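## Task

Put the cartridge into the sealant gun so its front end sits all the way forward in the cup of the front ring, with the nozzle sticking out through that ring. The plunger rod starts already pulled back. End with the plunger disc touching the rear of the cartridge. The trigger is functional. The loaded gun must rest on the table by itself, not leaning on any other object. Declare that you are done to finish.

## Robot and tools

Robot: two arms, left_arm and right_arm, each with a parallel gripper and a wrist camera. In the scene frame the origin is at table-top height, midway between the nominal arm bases; +z is up, +x points out over the table, and left_arm is on the +y side (names do not match image sides). Calibrated bases: left_arm at (-0.037, +0.261, +0.030) m, right_arm at (-0.056, -0.228, +0.011) m, both turned only slightly about z. Each arm reports its hand pose, velocities, targets and wrist camera pose in its own base frame; fixed cameras and the table use the scene frame. A gripper's fingers point along its +z axis and close along its y axis; end_effector_position is the point between the pads, roughly 1 cm short of the fingertips.

execute_actions(actions, cameras): actions is a list of actions; each action is a table of up to 15 rows, one row per 1/30 s control step (a shorter table repeats its final row until step 15). Every row is one flat list of 14 numbers in [-1, 1]: dx, dy, dz, rx, ry, rz, opening for left_arm, then the same seven for right_arm. The six pose numbers are an offset from that arm's Hand target as it stood when the action began, along the Hand target's own axes; each row is measured from that same start, not from the row before, and each new action or call starts from the updated Hand target, so repeating an offset moves further. Scale: 1.0 = 0.6 m for dx, dy, dz and 180 degrees for the rotation vector rx, ry, rz. Opening is absolute: +1 fully open (0.094 m), -1 closed. To leave an arm alone send zeros for its six pose numbers and resend its current opening (a 0 there commands half open). Images return only for an empty actions list or when cameras names them (["all"] for every camera, [] for none).

move(target, speed, blend, opening_speed, grip_force, blocking, cameras): target is one 14-number row as above or a list of up to 15 such rows; all rows are offsets from the same starting Hand targets, not chained. Grippers follow straight paths ending together, capped at 10 s total. speed: path top speed in m/s, 0.002 to 2.9, default 0.25 (turn rate twice that in rad/s); one value or one per target. blend: corner rounding in m for a list, default 0 (stop at each). opening_speed: rate of opening change per second on the -1..+1 scale, at least 0.2. grip_force: newtons per pad, 10 to 50, one value or one per arm; it persists, and below 50 the fingers close slowly. blocking=false returns after about 0.5 s while the move continues. The result adds a move: line giving the ending (done, off_target, moving, held, fault) and limits (paced = pose clipped, held = steps withheld). done means at rest within 10 mm and 2 degrees.

wait(seconds 0 to 3600, cameras) lets time pass with no new commands; a running move continues. stop(cameras) brakes a running move. zoom_image(camera, region) enlarges a region [x0, y0, x1, y1] in pixels (at most 504 by 504) of that camera's newest image. finished_scene(scene) ends the current scene, given its number; irreversible, so call it only once the gun is loaded and resting stably.

Cameras: cam_head_left, cam_head_right, cam_high, cam_low, cam_left_wrist, cam_right_wrist, all 896x504, with supplied pinhole calibrations that may be off by a few degrees and millimetres.

Results: Hand target is the last commanded pose (after clipping) and is the base for the next offsets; end_effector_position and end_effector_quat_wxyz are the measured pose, which may be a few cm wrong at long reach. grip_measured is finger opening on the command scale; it reads slightly wide when empty and narrower than a firmly held part. Joint positions end with the opening in metres. Joint velocities read within noise at rest. Joint torques include offsets and noise; the first three wrap at ±28 N m. Tool commands shows current gripper commands. Motor temperatures, MOTOR HOT (75 °C) and OVER-TEMPERATURE FAULT (90 °C, arm folds and idles) warn of heating from holding loads, stretching out or pushing at unreachable poses.

Control behaviour: each step the commanded orientation is limited to within 40 degrees of the measured one. Friction and gravity can leave the gripper short, low or tilted, and small moves may not happen or go sideways; check the pose after each move and correct with an offset. A blocked arm keeps pushing until commanded back past its gripper. Faster moves lag and stray more and hit harder.

Avoid: dropping the cartridge or gun, releasing moving parts, hard impacts with the table or heavy items, letting anything leave the table, contact or squeezing between the two arms or grippers, strain on wrist camera cables, paths passing near an arm's own base (the elbow can whip round), and closing fast on parts that can deform. A loose object may occasionally be nudged by an outside push.

Each tool is called after "Call:" by a JSON object that holds its "api" and its "payload".

## Session

Call:
{"api": "execute_actions", "payload": {"actions": []}}

Scene clock: 0.00 s.
left_arm: end_effector_position=(+0.3901, +0.0209, +0.0770) grip_measured=+1.000 end_effector_quat_wxyz=(+0.550, -0.067, +0.831, +0.044) | right_arm: end_effector_position=(+0.3820, -0.0440, +0.0688) grip_measured=+1.000 end_effector_quat_wxyz=(+0.532, +0.086, +0.842, -0.034)
Joint positions: left_arm=[-0.02 1.551 0.374 0.77 -0.167 -0.072 0.094] | right_arm=[-0.08 1.53 0.366 0.717 0.076 0.075 0.094]
Joint velocities: within noise
Joint torques (N m): no reading
Motor temperatures (°C): left_arm=[26 26 27 25 24 27 27] | right_arm=[25 25 29 25 26 23 25]
Heat: left arm: 27 °C; right arm: 29 °C.
Hand target: left_arm +0.3927, +0.0209, +0.0820; +0.556, -0.068, +0.827, +0.044 | right_arm +0.3846, -0.0442, +0.0731; +0.537, +0.086, +0.838, -0.034
Tool commands: left_gripper/opening=+1.0 right_gripper/opening=+1.0

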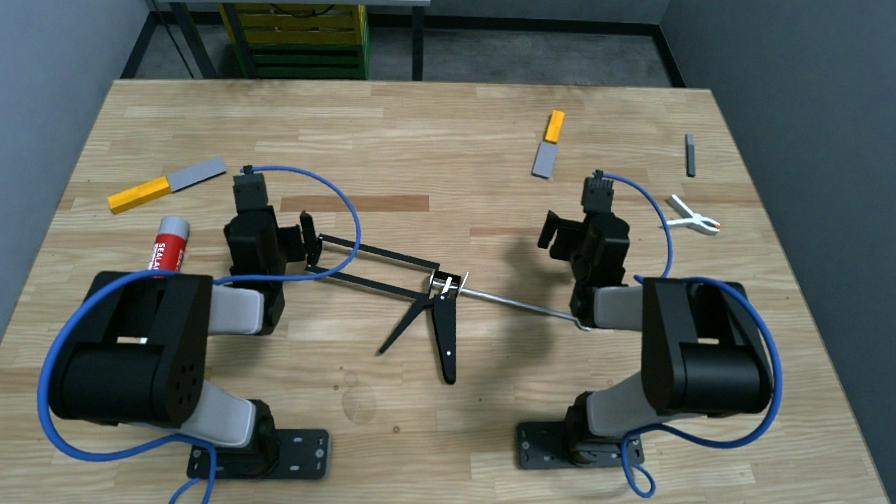

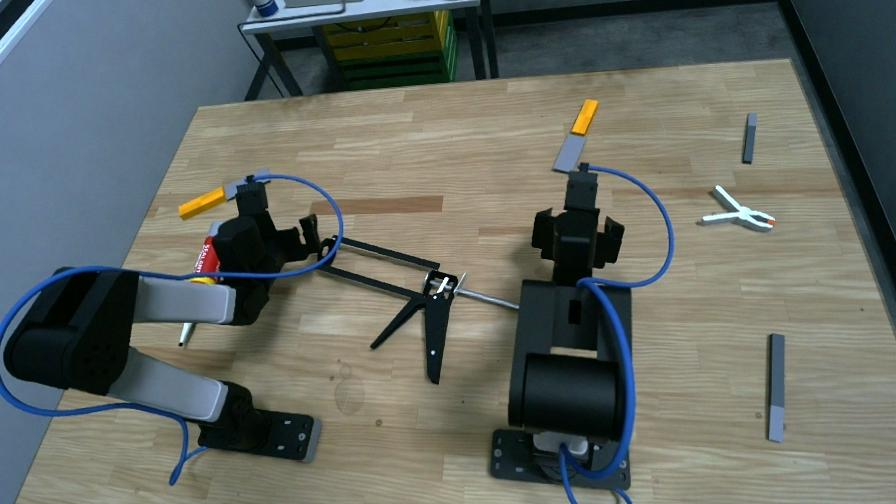

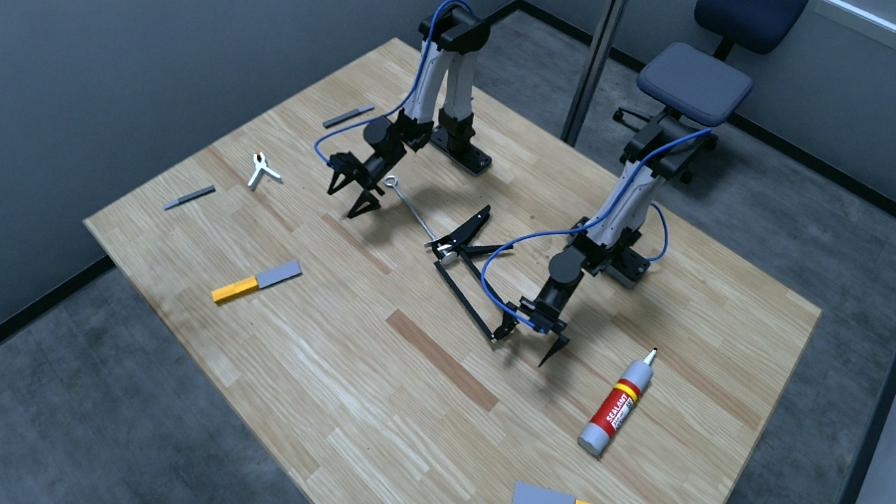

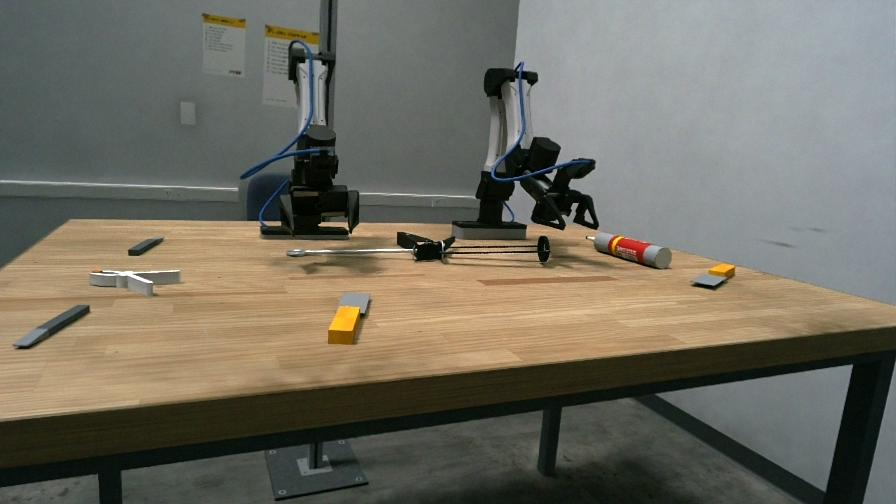

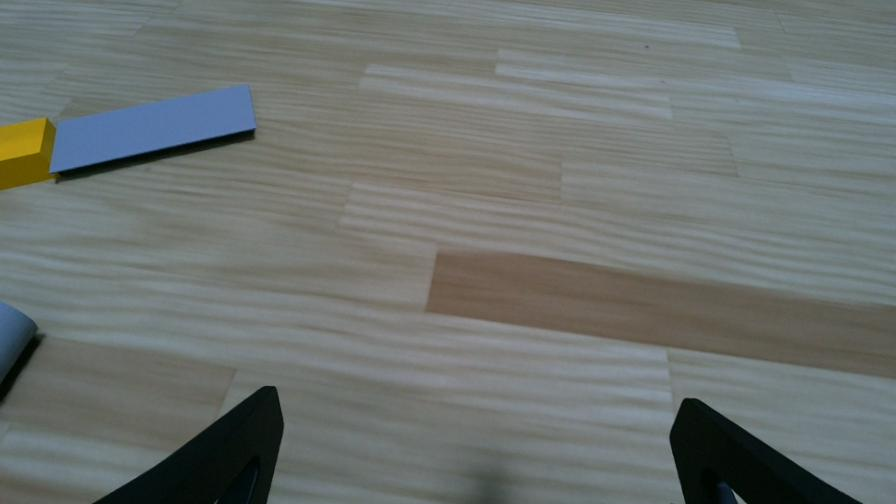

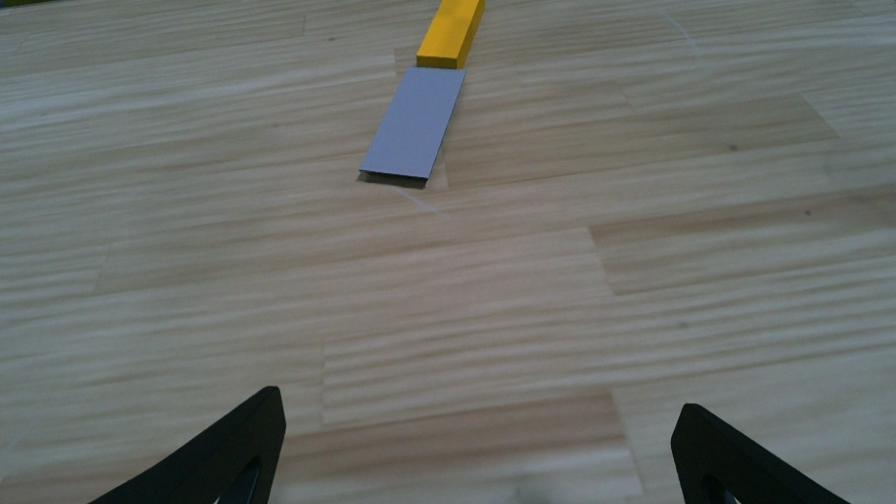

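Call:
{"api": "zoom_image", "payload": {"camera": "cam_head_left", "region": [280, 200, 620, 400]}}

Call:
{"api": "zoom_image", "payload": {"camera": "cam_high", "region": [360, 160, 700, 480]}}

Call:
{"api": "zoom_image", "payload": {"camera": "cam_low", "region": [270, 180, 700, 290]}}

Scaled by 1.482.

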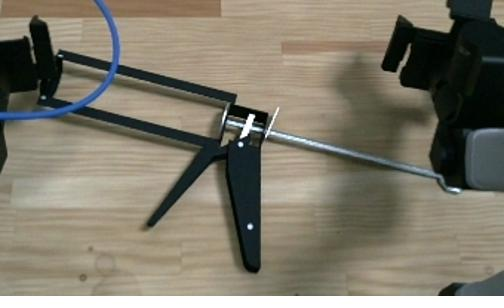

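Scaled by 1.482.

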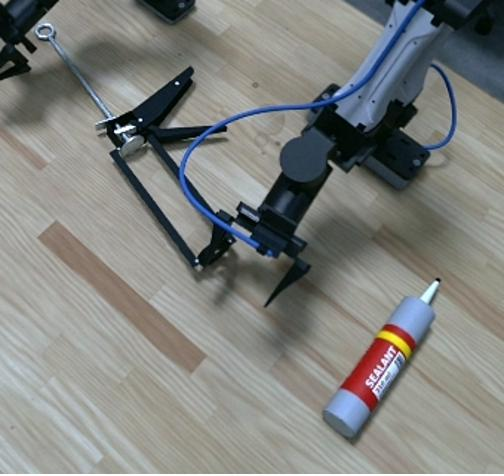

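Scaled by 1.172.

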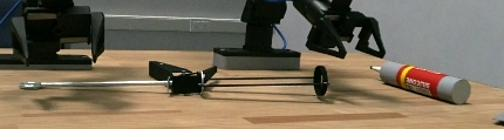

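Call:
{"api": "move", "payload": {"target": [-0.288, 0.177, -0.177, 0.030, 0.376, 0.046, 1.0, -0.329, -0.234, -0.102, -0.023, 0.362, -0.058, 1.0], "speed": 0.3, "cameras": ["all"]}}

Scene clock: 23.77 s.
left_arm: end_effector_position=(+0.3418, +0.1180, +0.2735) grip_measured=+1.000 end_effector_quat_wxyz=(+0.162, -0.004, +0.986, +0.047) | right_arm: end_effector_position=(+0.3828, -0.1921, +0.2771) grip_measured=+1.000 end_effector_quat_wxyz=(+0.181, +0.005, +0.980, -0.083)
Joint positions: left_arm=[0.341 1.743 2.062 -1.551 0.018 0.33 0.094] | right_arm=[-0.471 2.001 2.407 -1.575 -0.014 -0.457 0.094]
Joint torques (N m): left_arm=[0.23 -5.97 7.09 0.81 -0.08 0.04] | right_arm=[-0.05 -6.32 9.01 0.9 -0.1 -0.15]
Heat: left arm: 29 °C; right arm: 31 °C.
Hand target: left_arm +0.3428, +0.1210, +0.2817; +0.000, +0.001, +1.000, +0.000 | right_arm +0.3851, -0.1945, +0.2728; -0.001, -0.001, +1.000, +0.000
Off the commanded pose: left_arm 0.009 m, 19 deg | right_arm 0.005 m, 23 deg.
joint sent to its limit (left arm) — joint 4 (wrist pitch), lower limit. The joint targets are off in orientation, not in position.
joint sent to its limit (right arm) — joint 4 (wrist pitch), lower limit. The joint targets are off in orientation, not in position.
move: off_target (left_arm, right_arm)
cam_left_wrist: T_world_to_cam=[[0.05883, -0.99254, -0.10681, 0.13369], [-0.98412, -0.07562, 0.1606, 0.34346], [-0.16748, 0.09567, -0.98122, 0.41889]] pos_world=[0.4003, 0.11859, 0.37014]
cam_right_wrist: T_world_to_cam=[[0.00311, -0.98885, 0.14887, -0.22567], [-0.9901, 0.01785, 0.13925, 0.38472], [-0.14035, -0.14783, -0.979, 0.39614]] pos_world=[0.43721, -0.17146, 0.36784]

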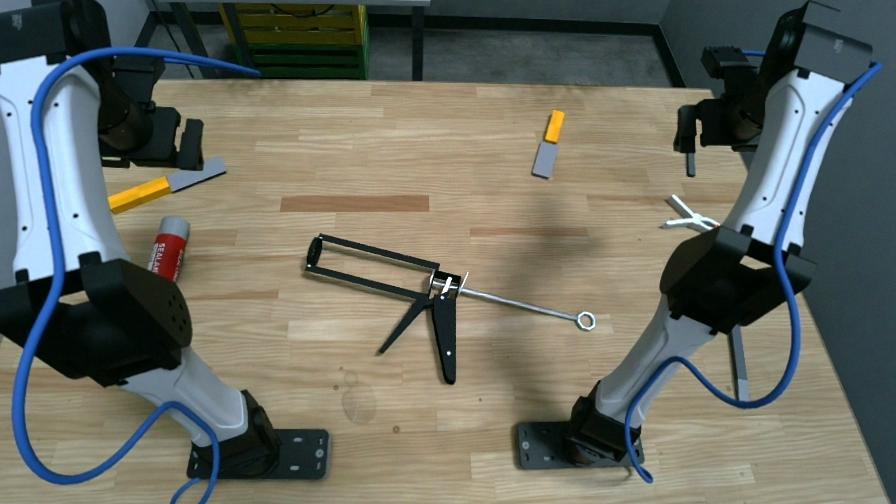

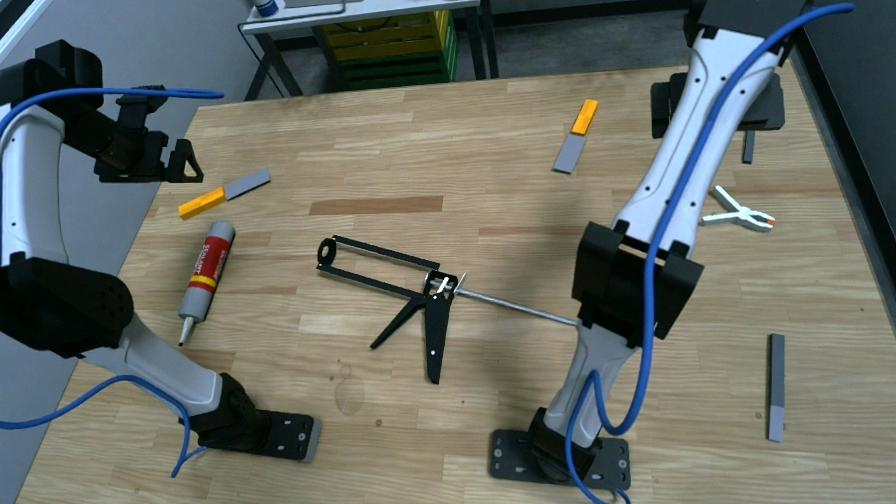

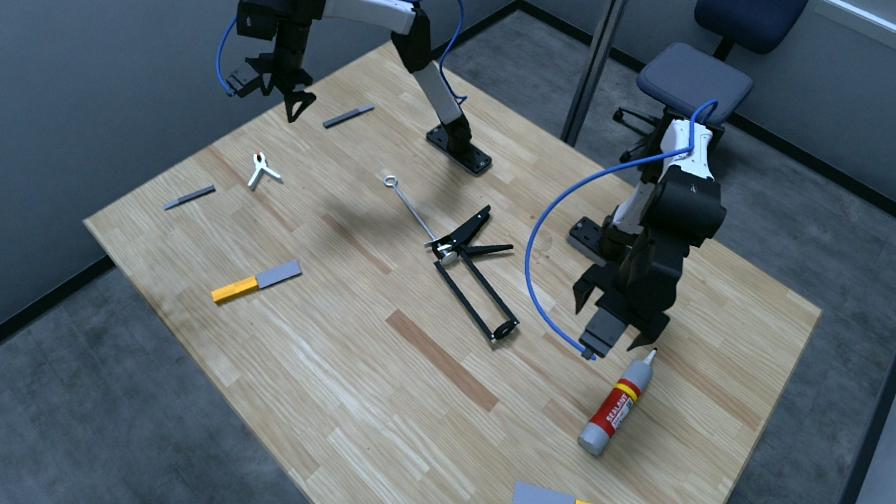

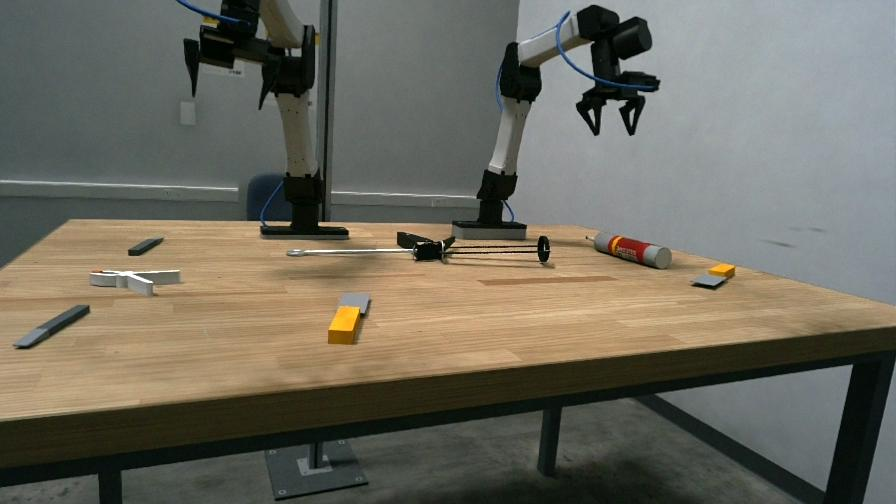

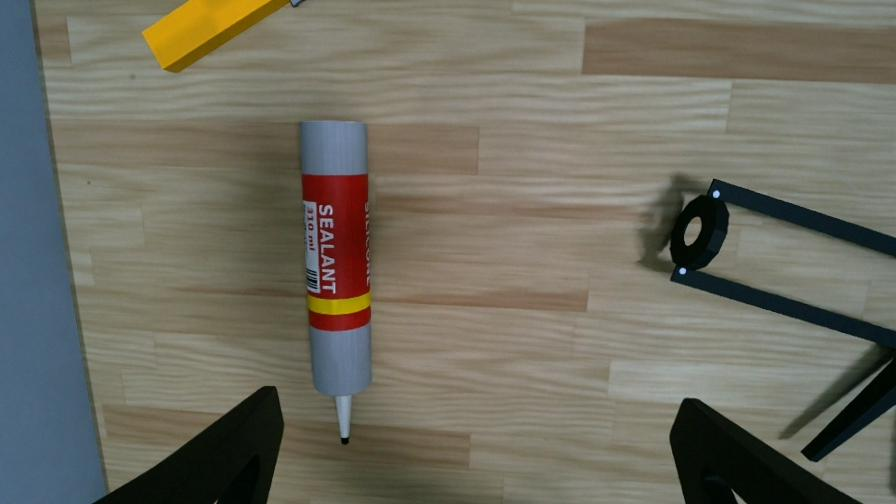

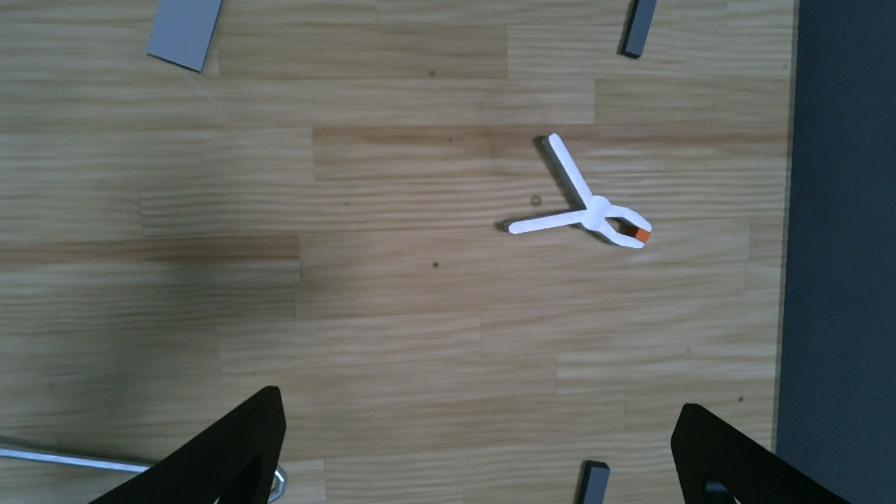

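Call:
{"api": "zoom_image", "payload": {"camera": "cam_left_wrist", "region": [620, 150, 896, 480]}}

Call:
{"api": "zoom_image", "payload": {"camera": "cam_high", "region": [370, 160, 540, 360]}}

Call:
{"api": "zoom_image", "payload": {"camera": "cam_head_right", "region": [300, 220, 500, 390]}}

Call:
{"api": "zoom_image", "payload": {"camera": "cam_low", "region": [380, 220, 560, 280]}}

Scaled by 1.527.

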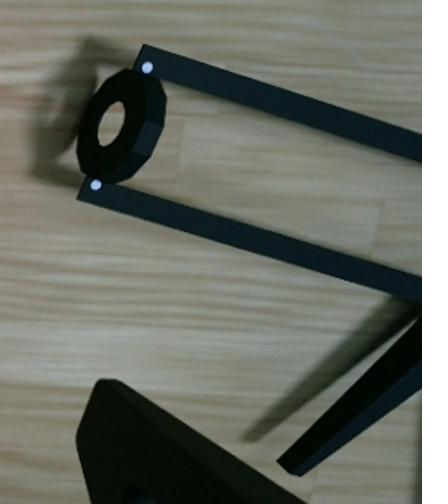

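Scaled by 2.520.

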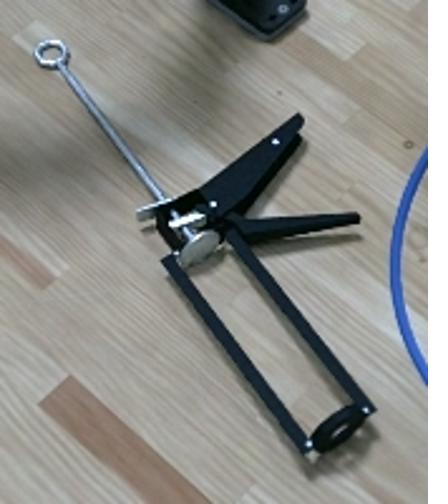

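Scaled by 2.520.

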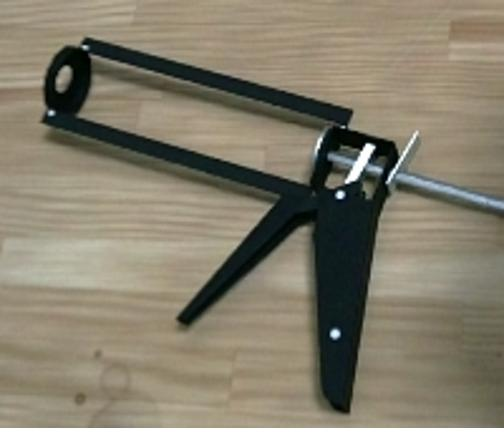

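Scaled by 2.800.

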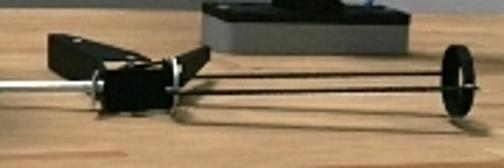

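Call:
{"api": "move", "payload": {"target": [0.030, 0.195, 0.253, 0, 0, -0.015, 1.0, 0.025, 0.658, 0.117, 0, 0, 0, 1.0], "speed": 0.3, "cameras": ["all"]}}

Scene clock: 81.37 s.
left_arm: end_effector_position=(+0.3204, +0.2308, +0.1282) grip_measured=+1.000 end_effector_quat_wxyz=(-0.004, -0.026, +1.000, -0.010) | right_arm: end_effector_position=(+0.3667, +0.1975, +0.2073) grip_measured=+1.000 end_effector_quat_wxyz=(+0.081, -0.006, +0.996, +0.038)
Joint positions: left_arm=[0.629 2.083 1.973 -1.479 0.011 0.577 0.094] | right_arm=[0.498 2.055 2.241 -1.579 0.009 0.485 0.094]
Joint torques (N m): left_arm=[0.31 -7.56 7.3 0.21 -0.04 0.08] | right_arm=[-0.17 -6.97 9.61 0.55 -0.13 0.03]
Motor temperatures (°C): left_arm=[26 30 32 27 24 27 27] | right_arm=[25 29 36 27 26 23 25]
Heat: left arm: 32 °C; right arm: 36 °C.
Hand target: left_arm +0.3250, +0.2379, +0.1299; +0.000, -0.023, +1.000, +0.000 | right_arm +0.3695, +0.2004, +0.2028; -0.001, -0.001, +1.000, +0.000
Off the commanded pose: left_arm 0.009 m, 1 deg | right_arm 0.006 m, 10 deg.
joint sent to its limit (right arm) — joint 4 (wrist pitch), lower limit. The joint targets are off in orientation, not in position.
move: off_target (right_arm)
cam_left_wrist: T_world_to_cam=[[0.0808, -0.99671, -0.00674, 0.21257], [-0.8732, -0.07404, 0.4817, 0.27729], [-0.48062, -0.03304, -0.87631, 0.37859]] pos_world=[0.40691, 0.2449, 0.19962]
cam_right_wrist: T_world_to_cam=[[0.05814, -0.99377, -0.09509, 0.20142], [-0.93989, -0.08659, 0.33032, 0.33418], [-0.3365, 0.07017, -0.93907, 0.4037]] pos_world=[0.43822, 0.20078, 0.28787]

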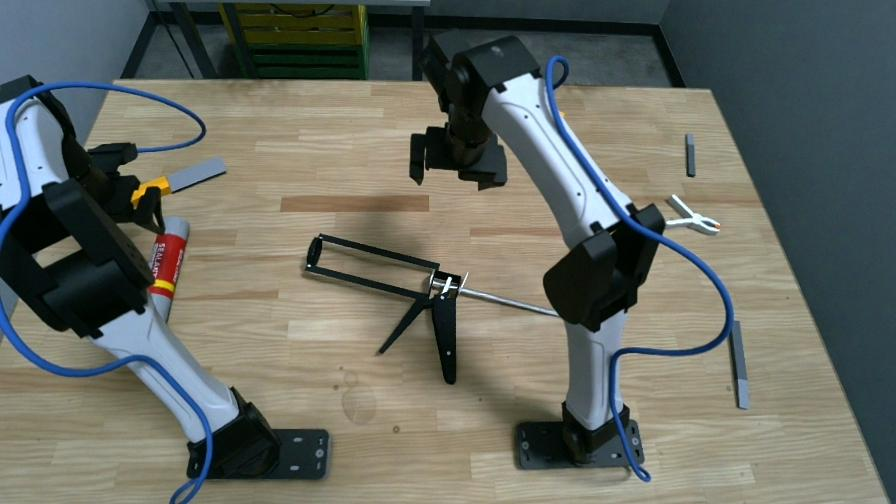

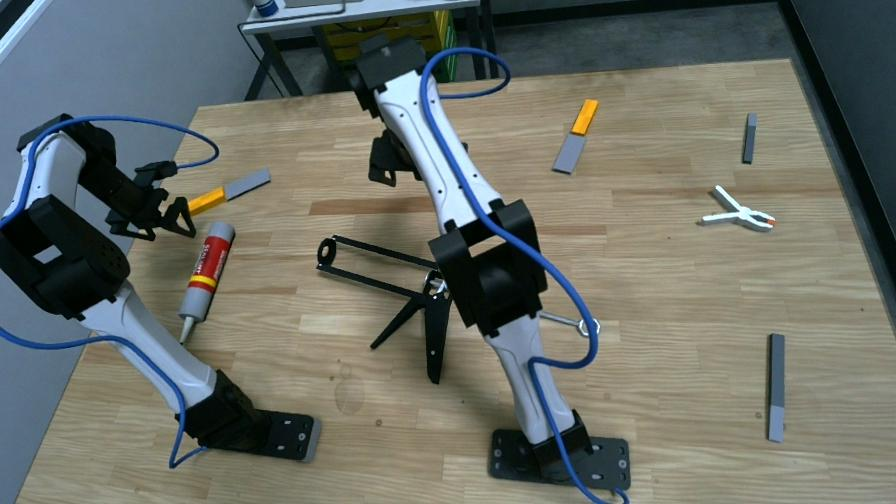

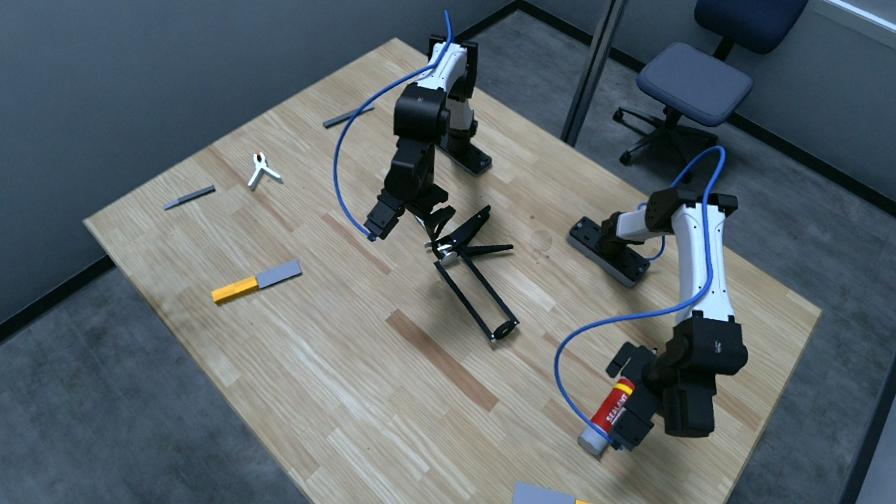

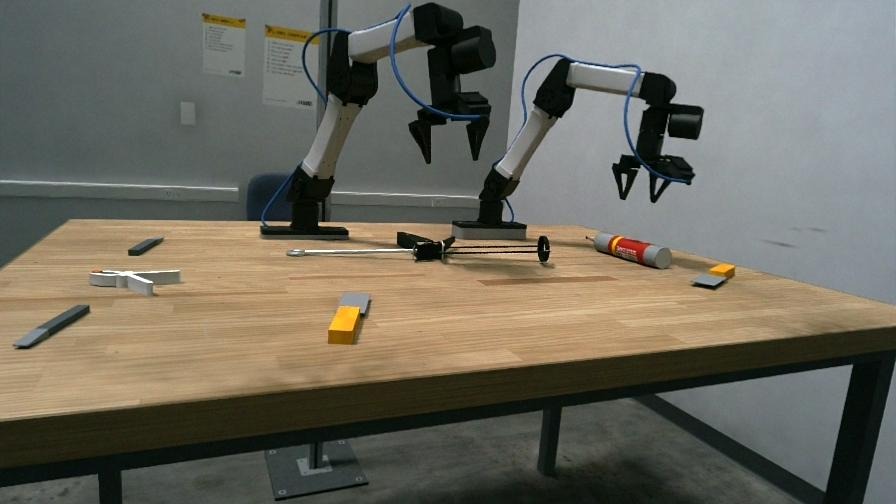

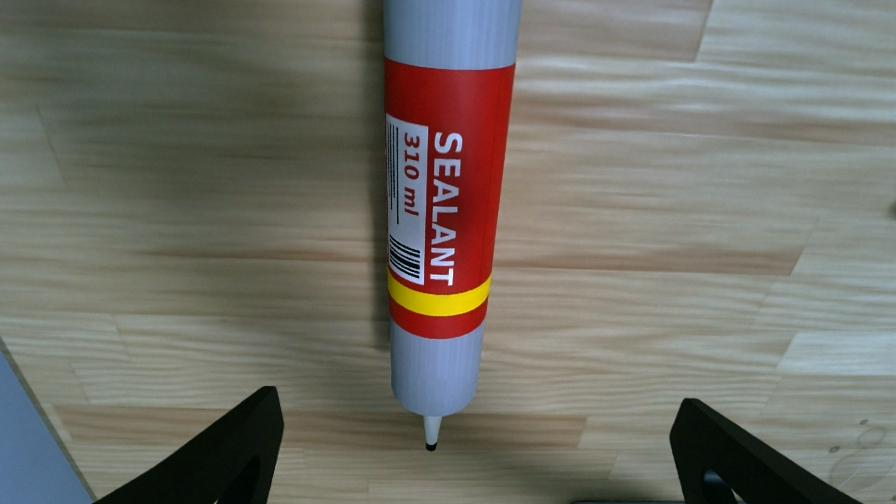

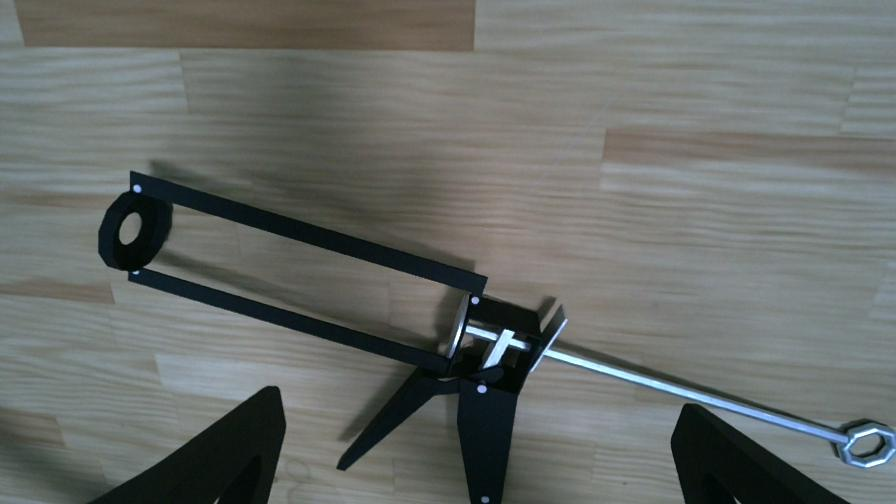

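Call:
{"api": "zoom_image", "payload": {"camera": "cam_right_wrist", "region": [80, 150, 330, 400]}}

Call:
{"api": "zoom_image", "payload": {"camera": "cam_right_wrist", "region": [380, 250, 600, 450]}}

Call:
{"api": "zoom_image", "payload": {"camera": "cam_left_wrist", "region": [340, 300, 540, 480]}}

Scaled by 2.016.

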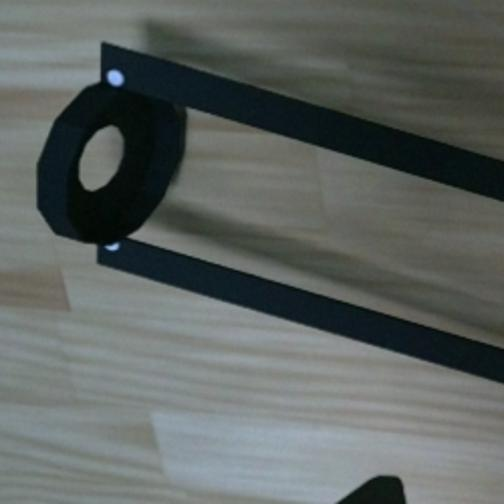

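Scaled by 2.291.

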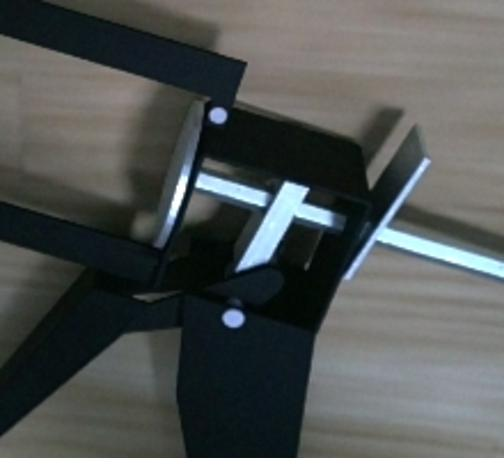

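Scaled by 2.520.

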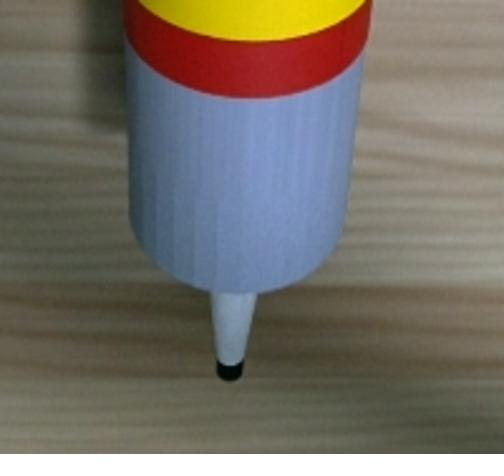

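Call:
{"api": "zoom_image", "payload": {"camera": "cam_head_right", "region": [150, 200, 350, 370]}}

Call:
{"api": "zoom_image", "payload": {"camera": "cam_low", "region": [400, 220, 700, 290]}}

Call:
{"api": "zoom_image", "payload": {"camera": "cam_high", "region": [400, 200, 540, 360]}}

Scaled by 2.520.

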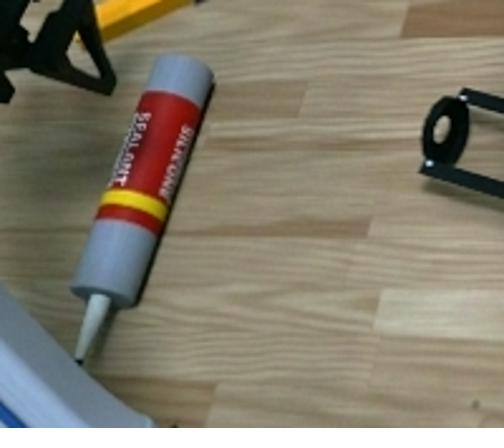

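Scaled by 1.680.

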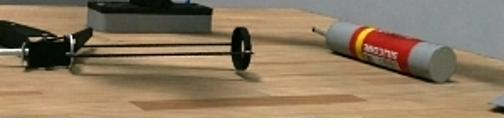

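Scaled by 3.150.

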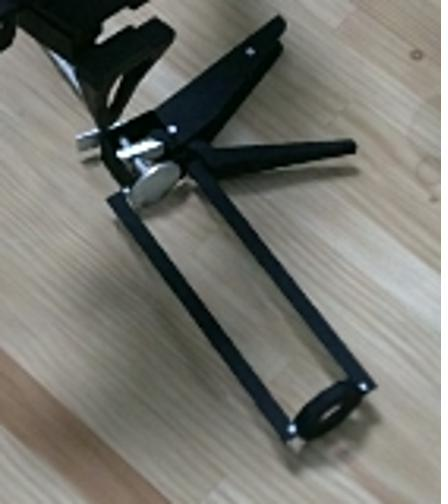

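Call:
{"api": "move", "payload": {"target": [0.005, 0.015, 0.2, 0, 0, 0, 1.0, 0, 0, 0, 0, 0, 0, 1.0], "speed": 0.15, "cameras": ["cam_left_wrist", "cam_low"]}}

Scene clock: 120.53 s.
left_arm: end_effector_position=(+0.3264, +0.2456, +0.0192) grip_measured=+1.000 end_effector_quat_wxyz=(+0.010, -0.025, +1.000, +0.001) | right_arm: end_effector_position=(+0.3667, +0.1976, +0.2073) grip_measured=+1.000 end_effector_quat_wxyz=(+0.080, -0.006, +0.996, +0.038)
Joint positions: left_arm=[0.649 2.137 1.619 -1.035 0.01 0.6 0.094] | right_arm=[0.498 2.055 2.241 -1.579 0.009 0.486 0.094]
Joint torques (N m): left_arm=[0.55 -7.88 3.75 0.36 -0.05 0.08] | right_arm=[-0.18 -6.89 9.59 0.55 -0.13 0.02]
Motor temperatures (°C): left_arm=[26 35 33 26 24 27 27] | right_arm=[25 32 37 27 26 23 25]
Heat: left arm: 35 °C; right arm: 37 °C.
Hand target: left_arm +0.3217, +0.2468, +0.0099; +0.000, -0.023, +1.000, +0.000 | right_arm +0.3695, +0.2004, +0.2028; +0.000, -0.001, +1.000, +0.000
Off the commanded pose: left_arm 0.011 m, 1 deg | right_arm 0.006 m, 10 deg.
joint sent to its limit (right arm) — joint 4 (wrist pitch), lower limit. The joint targets are off in orientation, not in position.
move: off_target (left_arm)
cam_left_wrist: T_world_to_cam=[[0.07898, -0.99652, -0.02673, 0.22689], [-0.8869, -0.08249, 0.45454, 0.34322], [-0.45516, -0.01219, -0.89033, 0.27321]] pos_world=[0.41083, 0.25774, 0.09331]
Images, in order (width x height): cam_low 896x504, cam_left_wrist 896x504.

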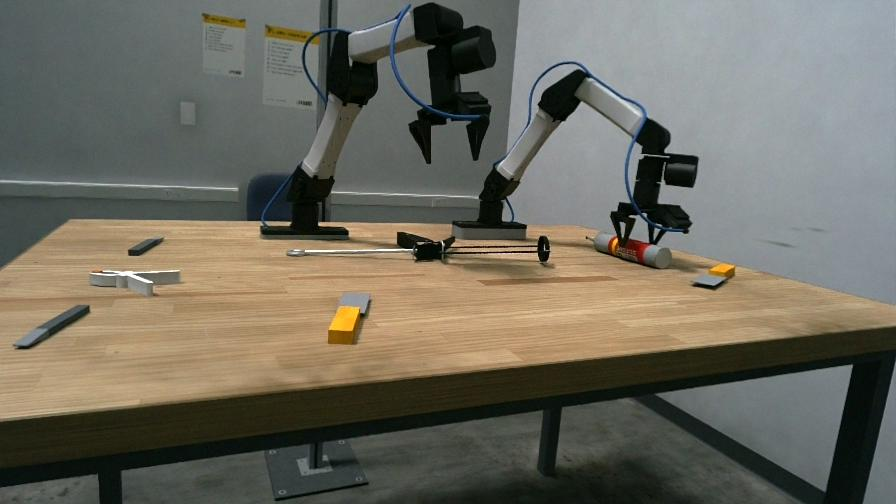

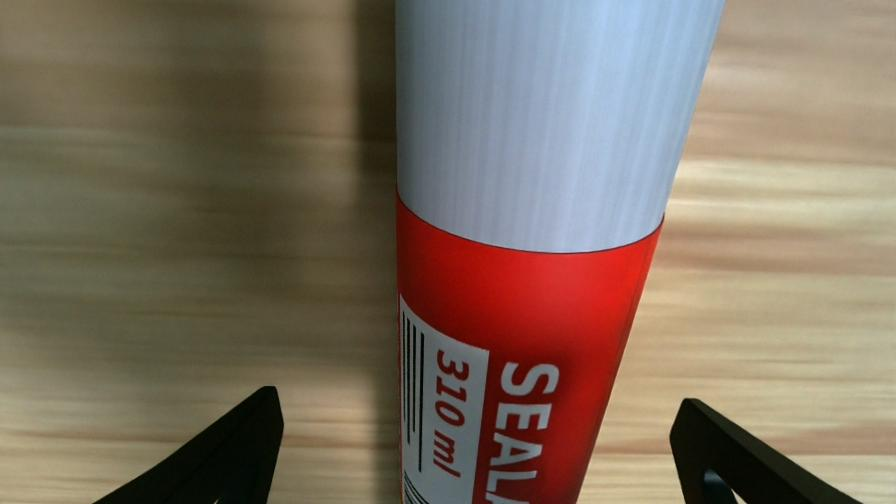

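Call:
{"api": "move", "payload": {"target": [0.005, -0.010, 0.035, 0, 0, 0, 1.0, 0, 0, 0, 0, 0, 0, 1.0], "speed": 0.05, "cameras": ["cam_left_wrist"]}}

Scene clock: 123.67 s.
left_arm: end_effector_position=(+0.3222, +0.2424, -0.0017) grip_measured=+1.000 end_effector_quat_wxyz=(+0.010, -0.025, +1.000, +0.001) | right_arm: end_effector_position=(+0.3667, +0.1976, +0.2073) grip_measured=+1.000 end_effector_quat_wxyz=(+0.080, -0.006, +0.996, +0.038)
Joint positions: left_arm=[0.649 2.142 1.54 -0.951 0.01 0.6 0.094] | right_arm=[0.498 2.055 2.241 -1.579 0.009 0.486 0.094]
Joint torques (N m): left_arm=[-0.05 -7.75 3.73 0.37 -0.03 0] | right_arm=[-0.2 -6.9 9.57 0.55 -0.13 0.02]
Heat: left arm: 35 °C; right arm: 37 °C.
Hand target: left_arm +0.3189, +0.2406, -0.0111; +0.000, -0.023, +1.000, +0.000 | right_arm +0.3695, +0.2004, +0.2028; +0.000, -0.001, +1.000, +0.000
Off the commanded pose: left_arm 0.010 m, 1 deg | right_arm 0.006 m, 10 deg.
joint sent to its limit (right arm) — joint 4 (wrist pitch), lower limit. The joint targets are off in orientation, not in position.
move: done
cam_left_wrist: T_world_to_cam=[[0.07898, -0.99651, -0.02693, 0.2235], [-0.88706, -0.08258, 0.4542, 0.34871], [-0.45484, -0.01199, -0.89049, 0.25253]] pos_world=[0.40653, 0.25454, 0.07251]

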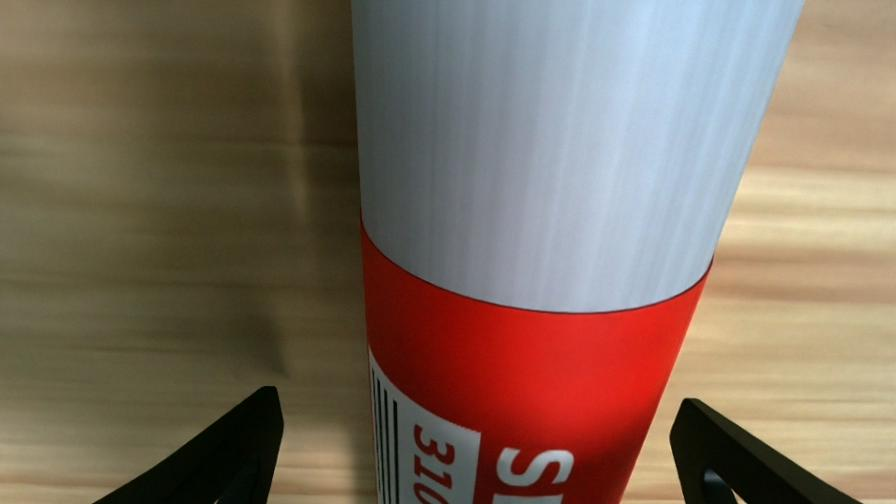

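Call:
{"api": "move", "payload": {"target": [0, -0.010, 0.020, 0, 0, 0, 1.0, 0, 0, 0, 0, 0, 0, 1.0], "speed": 0.03, "cameras": ["cam_left_wrist"]}}

Scene clock: 126.53 s.
left_arm: end_effector_position=(+0.3229, +0.2380, -0.0125) grip_measured=+1.000 end_effector_quat_wxyz=(+0.012, -0.021, +1.000, +0.003) | right_arm: end_effector_position=(+0.3667, +0.1976, +0.2073) grip_measured=+1.000 end_effector_quat_wxyz=(+0.080, -0.006, +0.996, +0.038)
Joint positions: left_arm=[0.639 2.147 1.501 -0.903 0.009 0.596 0.094] | right_arm=[0.498 2.055 2.241 -1.579 0.009 0.486 0.094]
Joint torques (N m): left_arm=[-0.14 -7.5 3.4 0.34 -0.03 -0.07] | right_arm=[-0.21 -6.9 9.57 0.55 -0.13 0.03]
Heat: left arm: 35 °C; right arm: 37 °C.
Hand target: left_arm +0.3192, +0.2345, -0.0232; +0.000, -0.023, +1.000, +0.000 | right_arm +0.3695, +0.2004, +0.2028; +0.000, -0.001, +1.000, +0.000
Off the commanded pose: left_arm 0.012 m, 1 deg | right_arm 0.006 m, 10 deg.
joint sent to its limit (right arm) — joint 4 (wrist pitch), lower limit. The joint targets are off in orientation, not in position.
move: off_target (left_arm)
cam_left_wrist: T_world_to_cam=[[0.0722, -0.99692, -0.03069, 0.22096], [-0.88861, -0.07827, 0.45193, 0.35339], [-0.45294, -0.00536, -0.89152, 0.24097]] pos_world=[0.40722, 0.24923, 0.0619]

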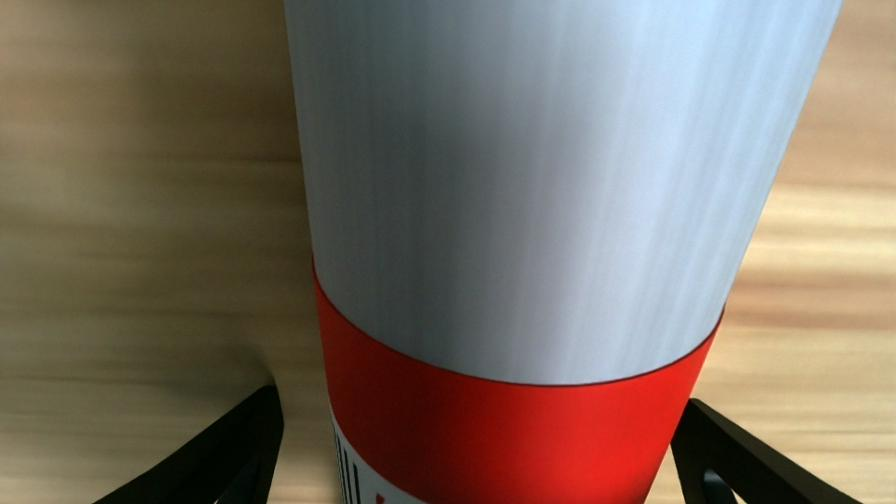

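Call:
{"api": "move", "payload": {"target": [0, -0.008, 0.017, 0, 0, 0, 1.0, 0, 0, 0, 0, 0, 0, 1.0], "speed": 0.02, "cameras": ["cam_left_wrist"]}}

Scene clock: 129.73 s.
left_arm: end_effector_position=(+0.3230, +0.2377, -0.0150) grip_measured=+1.000 end_effector_quat_wxyz=(+0.008, -0.022, +1.000, +0.013) | right_arm: end_effector_position=(+0.3667, +0.1976, +0.2073) grip_measured=+1.000 end_effector_quat_wxyz=(+0.080, -0.006, +0.996, +0.038)
Joint positions: left_arm=[0.629 2.146 1.488 -0.886 -0.012 0.585 0.094] | right_arm=[0.498 2.055 2.241 -1.579 0.009 0.486 0.094]
Joint torques (N m): left_arm=[-0.18 -6.99 1.96 0.56 0.16 -0.09] | right_arm=[-0.17 -6.9 9.58 0.55 -0.13 0.02]
Heat: left arm: 34 °C; right arm: 37 °C.
Hand target: left_arm +0.3195, +0.2299, -0.0333; +0.000, -0.023, +1.000, +0.000 | right_arm +0.3695, +0.2004, +0.2028; +0.000, -0.001, +1.000, +0.000
Off the commanded pose: left_arm 0.020 m, 2 deg | right_arm 0.006 m, 10 deg.
joint sent to its limit (right arm) — joint 4 (wrist pitch), lower limit. The joint targets are off in orientation, not in position.
move: off_target (left_arm)
cam_left_wrist: T_world_to_cam=[[0.07393, -0.99597, -0.05076, 0.21952], [-0.88494, -0.08899, 0.45714, 0.35595], [-0.45981, 0.01112, -0.88795, 0.23702]] pos_world=[0.40774, 0.24768, 0.05889]

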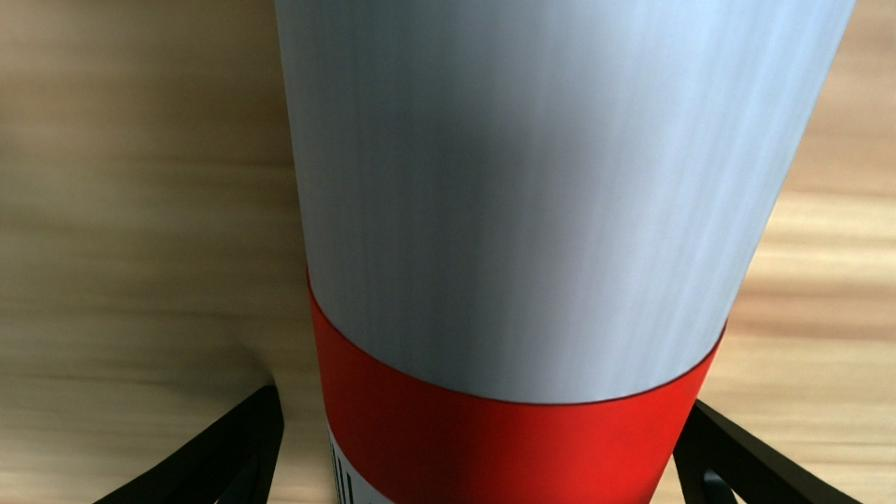

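Call:
{"api": "move", "payload": {"target": [0, 0.003, -0.0588, 0, 0, 0, 1.0, 0, 0, 0, 0, 0, 0, 1.0], "speed": 0.05, "cameras": ["cam_left_wrist"]}}

Scene clock: 134.50 s.
left_arm: end_effector_position=(+0.3108, +0.2287, -0.0124) grip_measured=+1.000 end_effector_quat_wxyz=(-0.018, -0.022, +1.000, -0.005) | right_arm: end_effector_position=(+0.3667, +0.1976, +0.2073) grip_measured=+1.000 end_effector_quat_wxyz=(+0.080, -0.006, +0.996, +0.038)
Joint positions: left_arm=[0.629 2.143 1.496 -0.958 -0.012 0.585 0.094] | right_arm=[0.498 2.055 2.241 -1.579 0.009 0.486 0.094]
Joint torques (N m): left_arm=[0.1 -10.43 6.6 0.03 0.16 -0.03] | right_arm=[-0.21 -6.87 9.57 0.55 -0.13 0.03]
Heat: left arm: 35 °C; right arm: 37 °C.
Hand target: left_arm +0.3194, +0.2316, +0.0019; +0.000, -0.023, +1.000, +0.000 | right_arm +0.3695, +0.2004, +0.2028; +0.000, -0.001, +1.000, +0.000
Off the commanded pose: left_arm 0.017 m, 2 deg | right_arm 0.006 m, 10 deg.
joint sent to its limit (right arm) — joint 4 (wrist pitch), lower limit. The joint targets are off in orientation, not in position.
move: off_target (left_arm)
cam_left_wrist: T_world_to_cam=[[0.07184, -0.99726, -0.01751, 0.21293], [-0.86045, -0.07084, 0.50458, 0.33204], [-0.50444, -0.02118, -0.86318, 0.25547]] pos_world=[0.39928, 0.24128, 0.0567]

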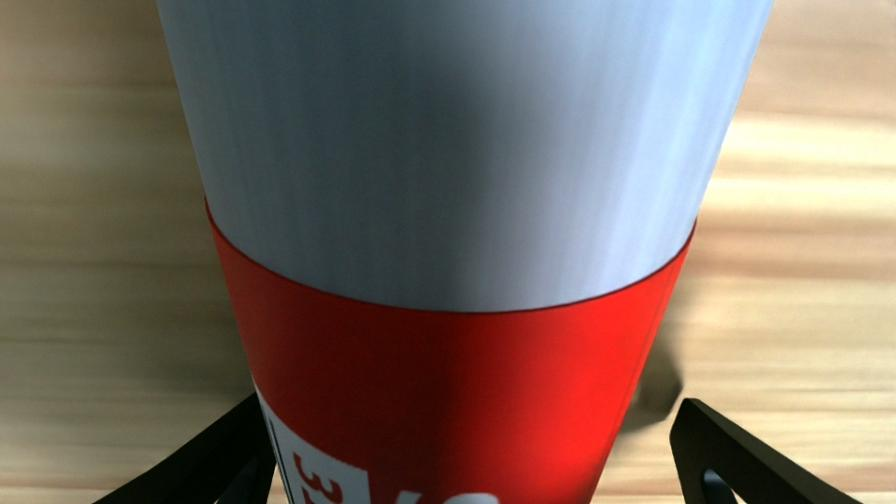

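Call:
{"api": "execute_actions", "payload": {"actions": [[[0,0.005,0,0,0,0,1.0,0,0,0,0,0,0,1.0]]], "cameras": ["cam_left_wrist"]}}

Scene clock: 137.03 s.
left_arm: end_effector_position=(+0.3111, +0.2289, -0.0108) grip_measured=+1.000 end_effector_quat_wxyz=(-0.018, -0.022, +1.000, -0.005) | right_arm: end_effector_position=(+0.3667, +0.1976, +0.2073) grip_measured=+1.000 end_effector_quat_wxyz=(+0.080, -0.006, +0.996, +0.038)
Joint positions: left_arm=[0.629 2.143 1.503 -0.966 -0.012 0.585 0.094] | right_arm=[0.498 2.055 2.241 -1.579 0.009 0.486 0.094]
Joint torques (N m): left_arm=[0.61 -10.04 6.84 0.06 0.17 0.02] | right_arm=[-0.2 -6.89 9.59 0.55 -0.14 0.03]
Heat: left arm: 35 °C; right arm: 37 °C.
Hand target: left_arm +0.3193, +0.2346, +0.0019; +0.000, -0.023, +1.000, +0.000 | right_arm +0.3695, +0.2004, +0.2028; +0.000, -0.001, +1.000, +0.000
Off the commanded pose: left_arm 0.016 m, 2 deg | right_arm 0.006 m, 10 deg.
joint sent to its limit (right arm) — joint 4 (wrist pitch), lower limit. The joint targets are off in orientation, not in position.
Step readings (end_effector_position of left_arm | right_arm):
0: (+0.3107, +0.2286, -0.0124) | (+0.3667, +0.1976, +0.2073)
1: (+0.3107, +0.2286, -0.0124) | (+0.3667, +0.1976, +0.2073)
2: (+0.3107, +0.2286, -0.0124) | (+0.3667, +0.1976, +0.2073)
4: (+0.3107, +0.2286, -0.0122) | (+0.3667, +0.1976, +0.2073)
8: (+0.3111, +0.2289, -0.0113) | (+0.3667, +0.1976, +0.2073)
15: (+0.3113, +0.2290, -0.0108) | (+0.3667, +0.1976, +0.2073)
cam_left_wrist: T_world_to_cam=[[0.07183, -0.99727, -0.01699, 0.2132], [-0.85998, -0.07055, 0.50543, 0.33134], [-0.50525, -0.02169, -0.8627, 0.25739]] pos_world=[0.39968, 0.24158, 0.0582]

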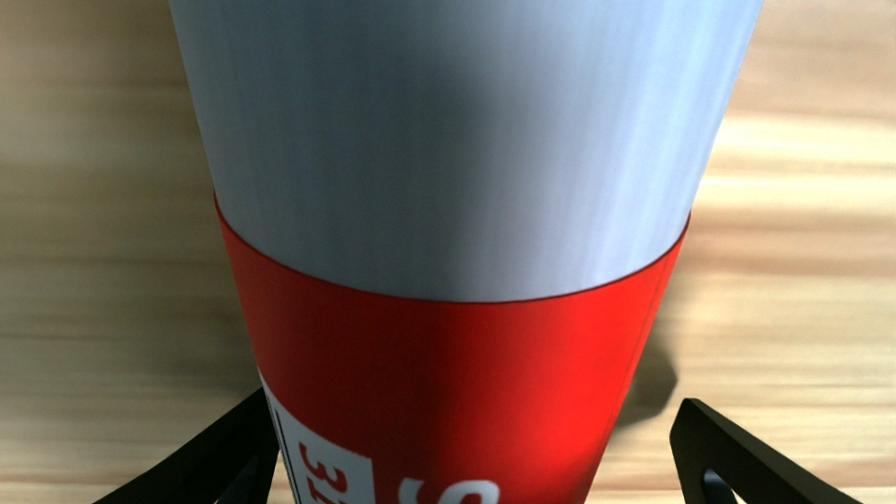

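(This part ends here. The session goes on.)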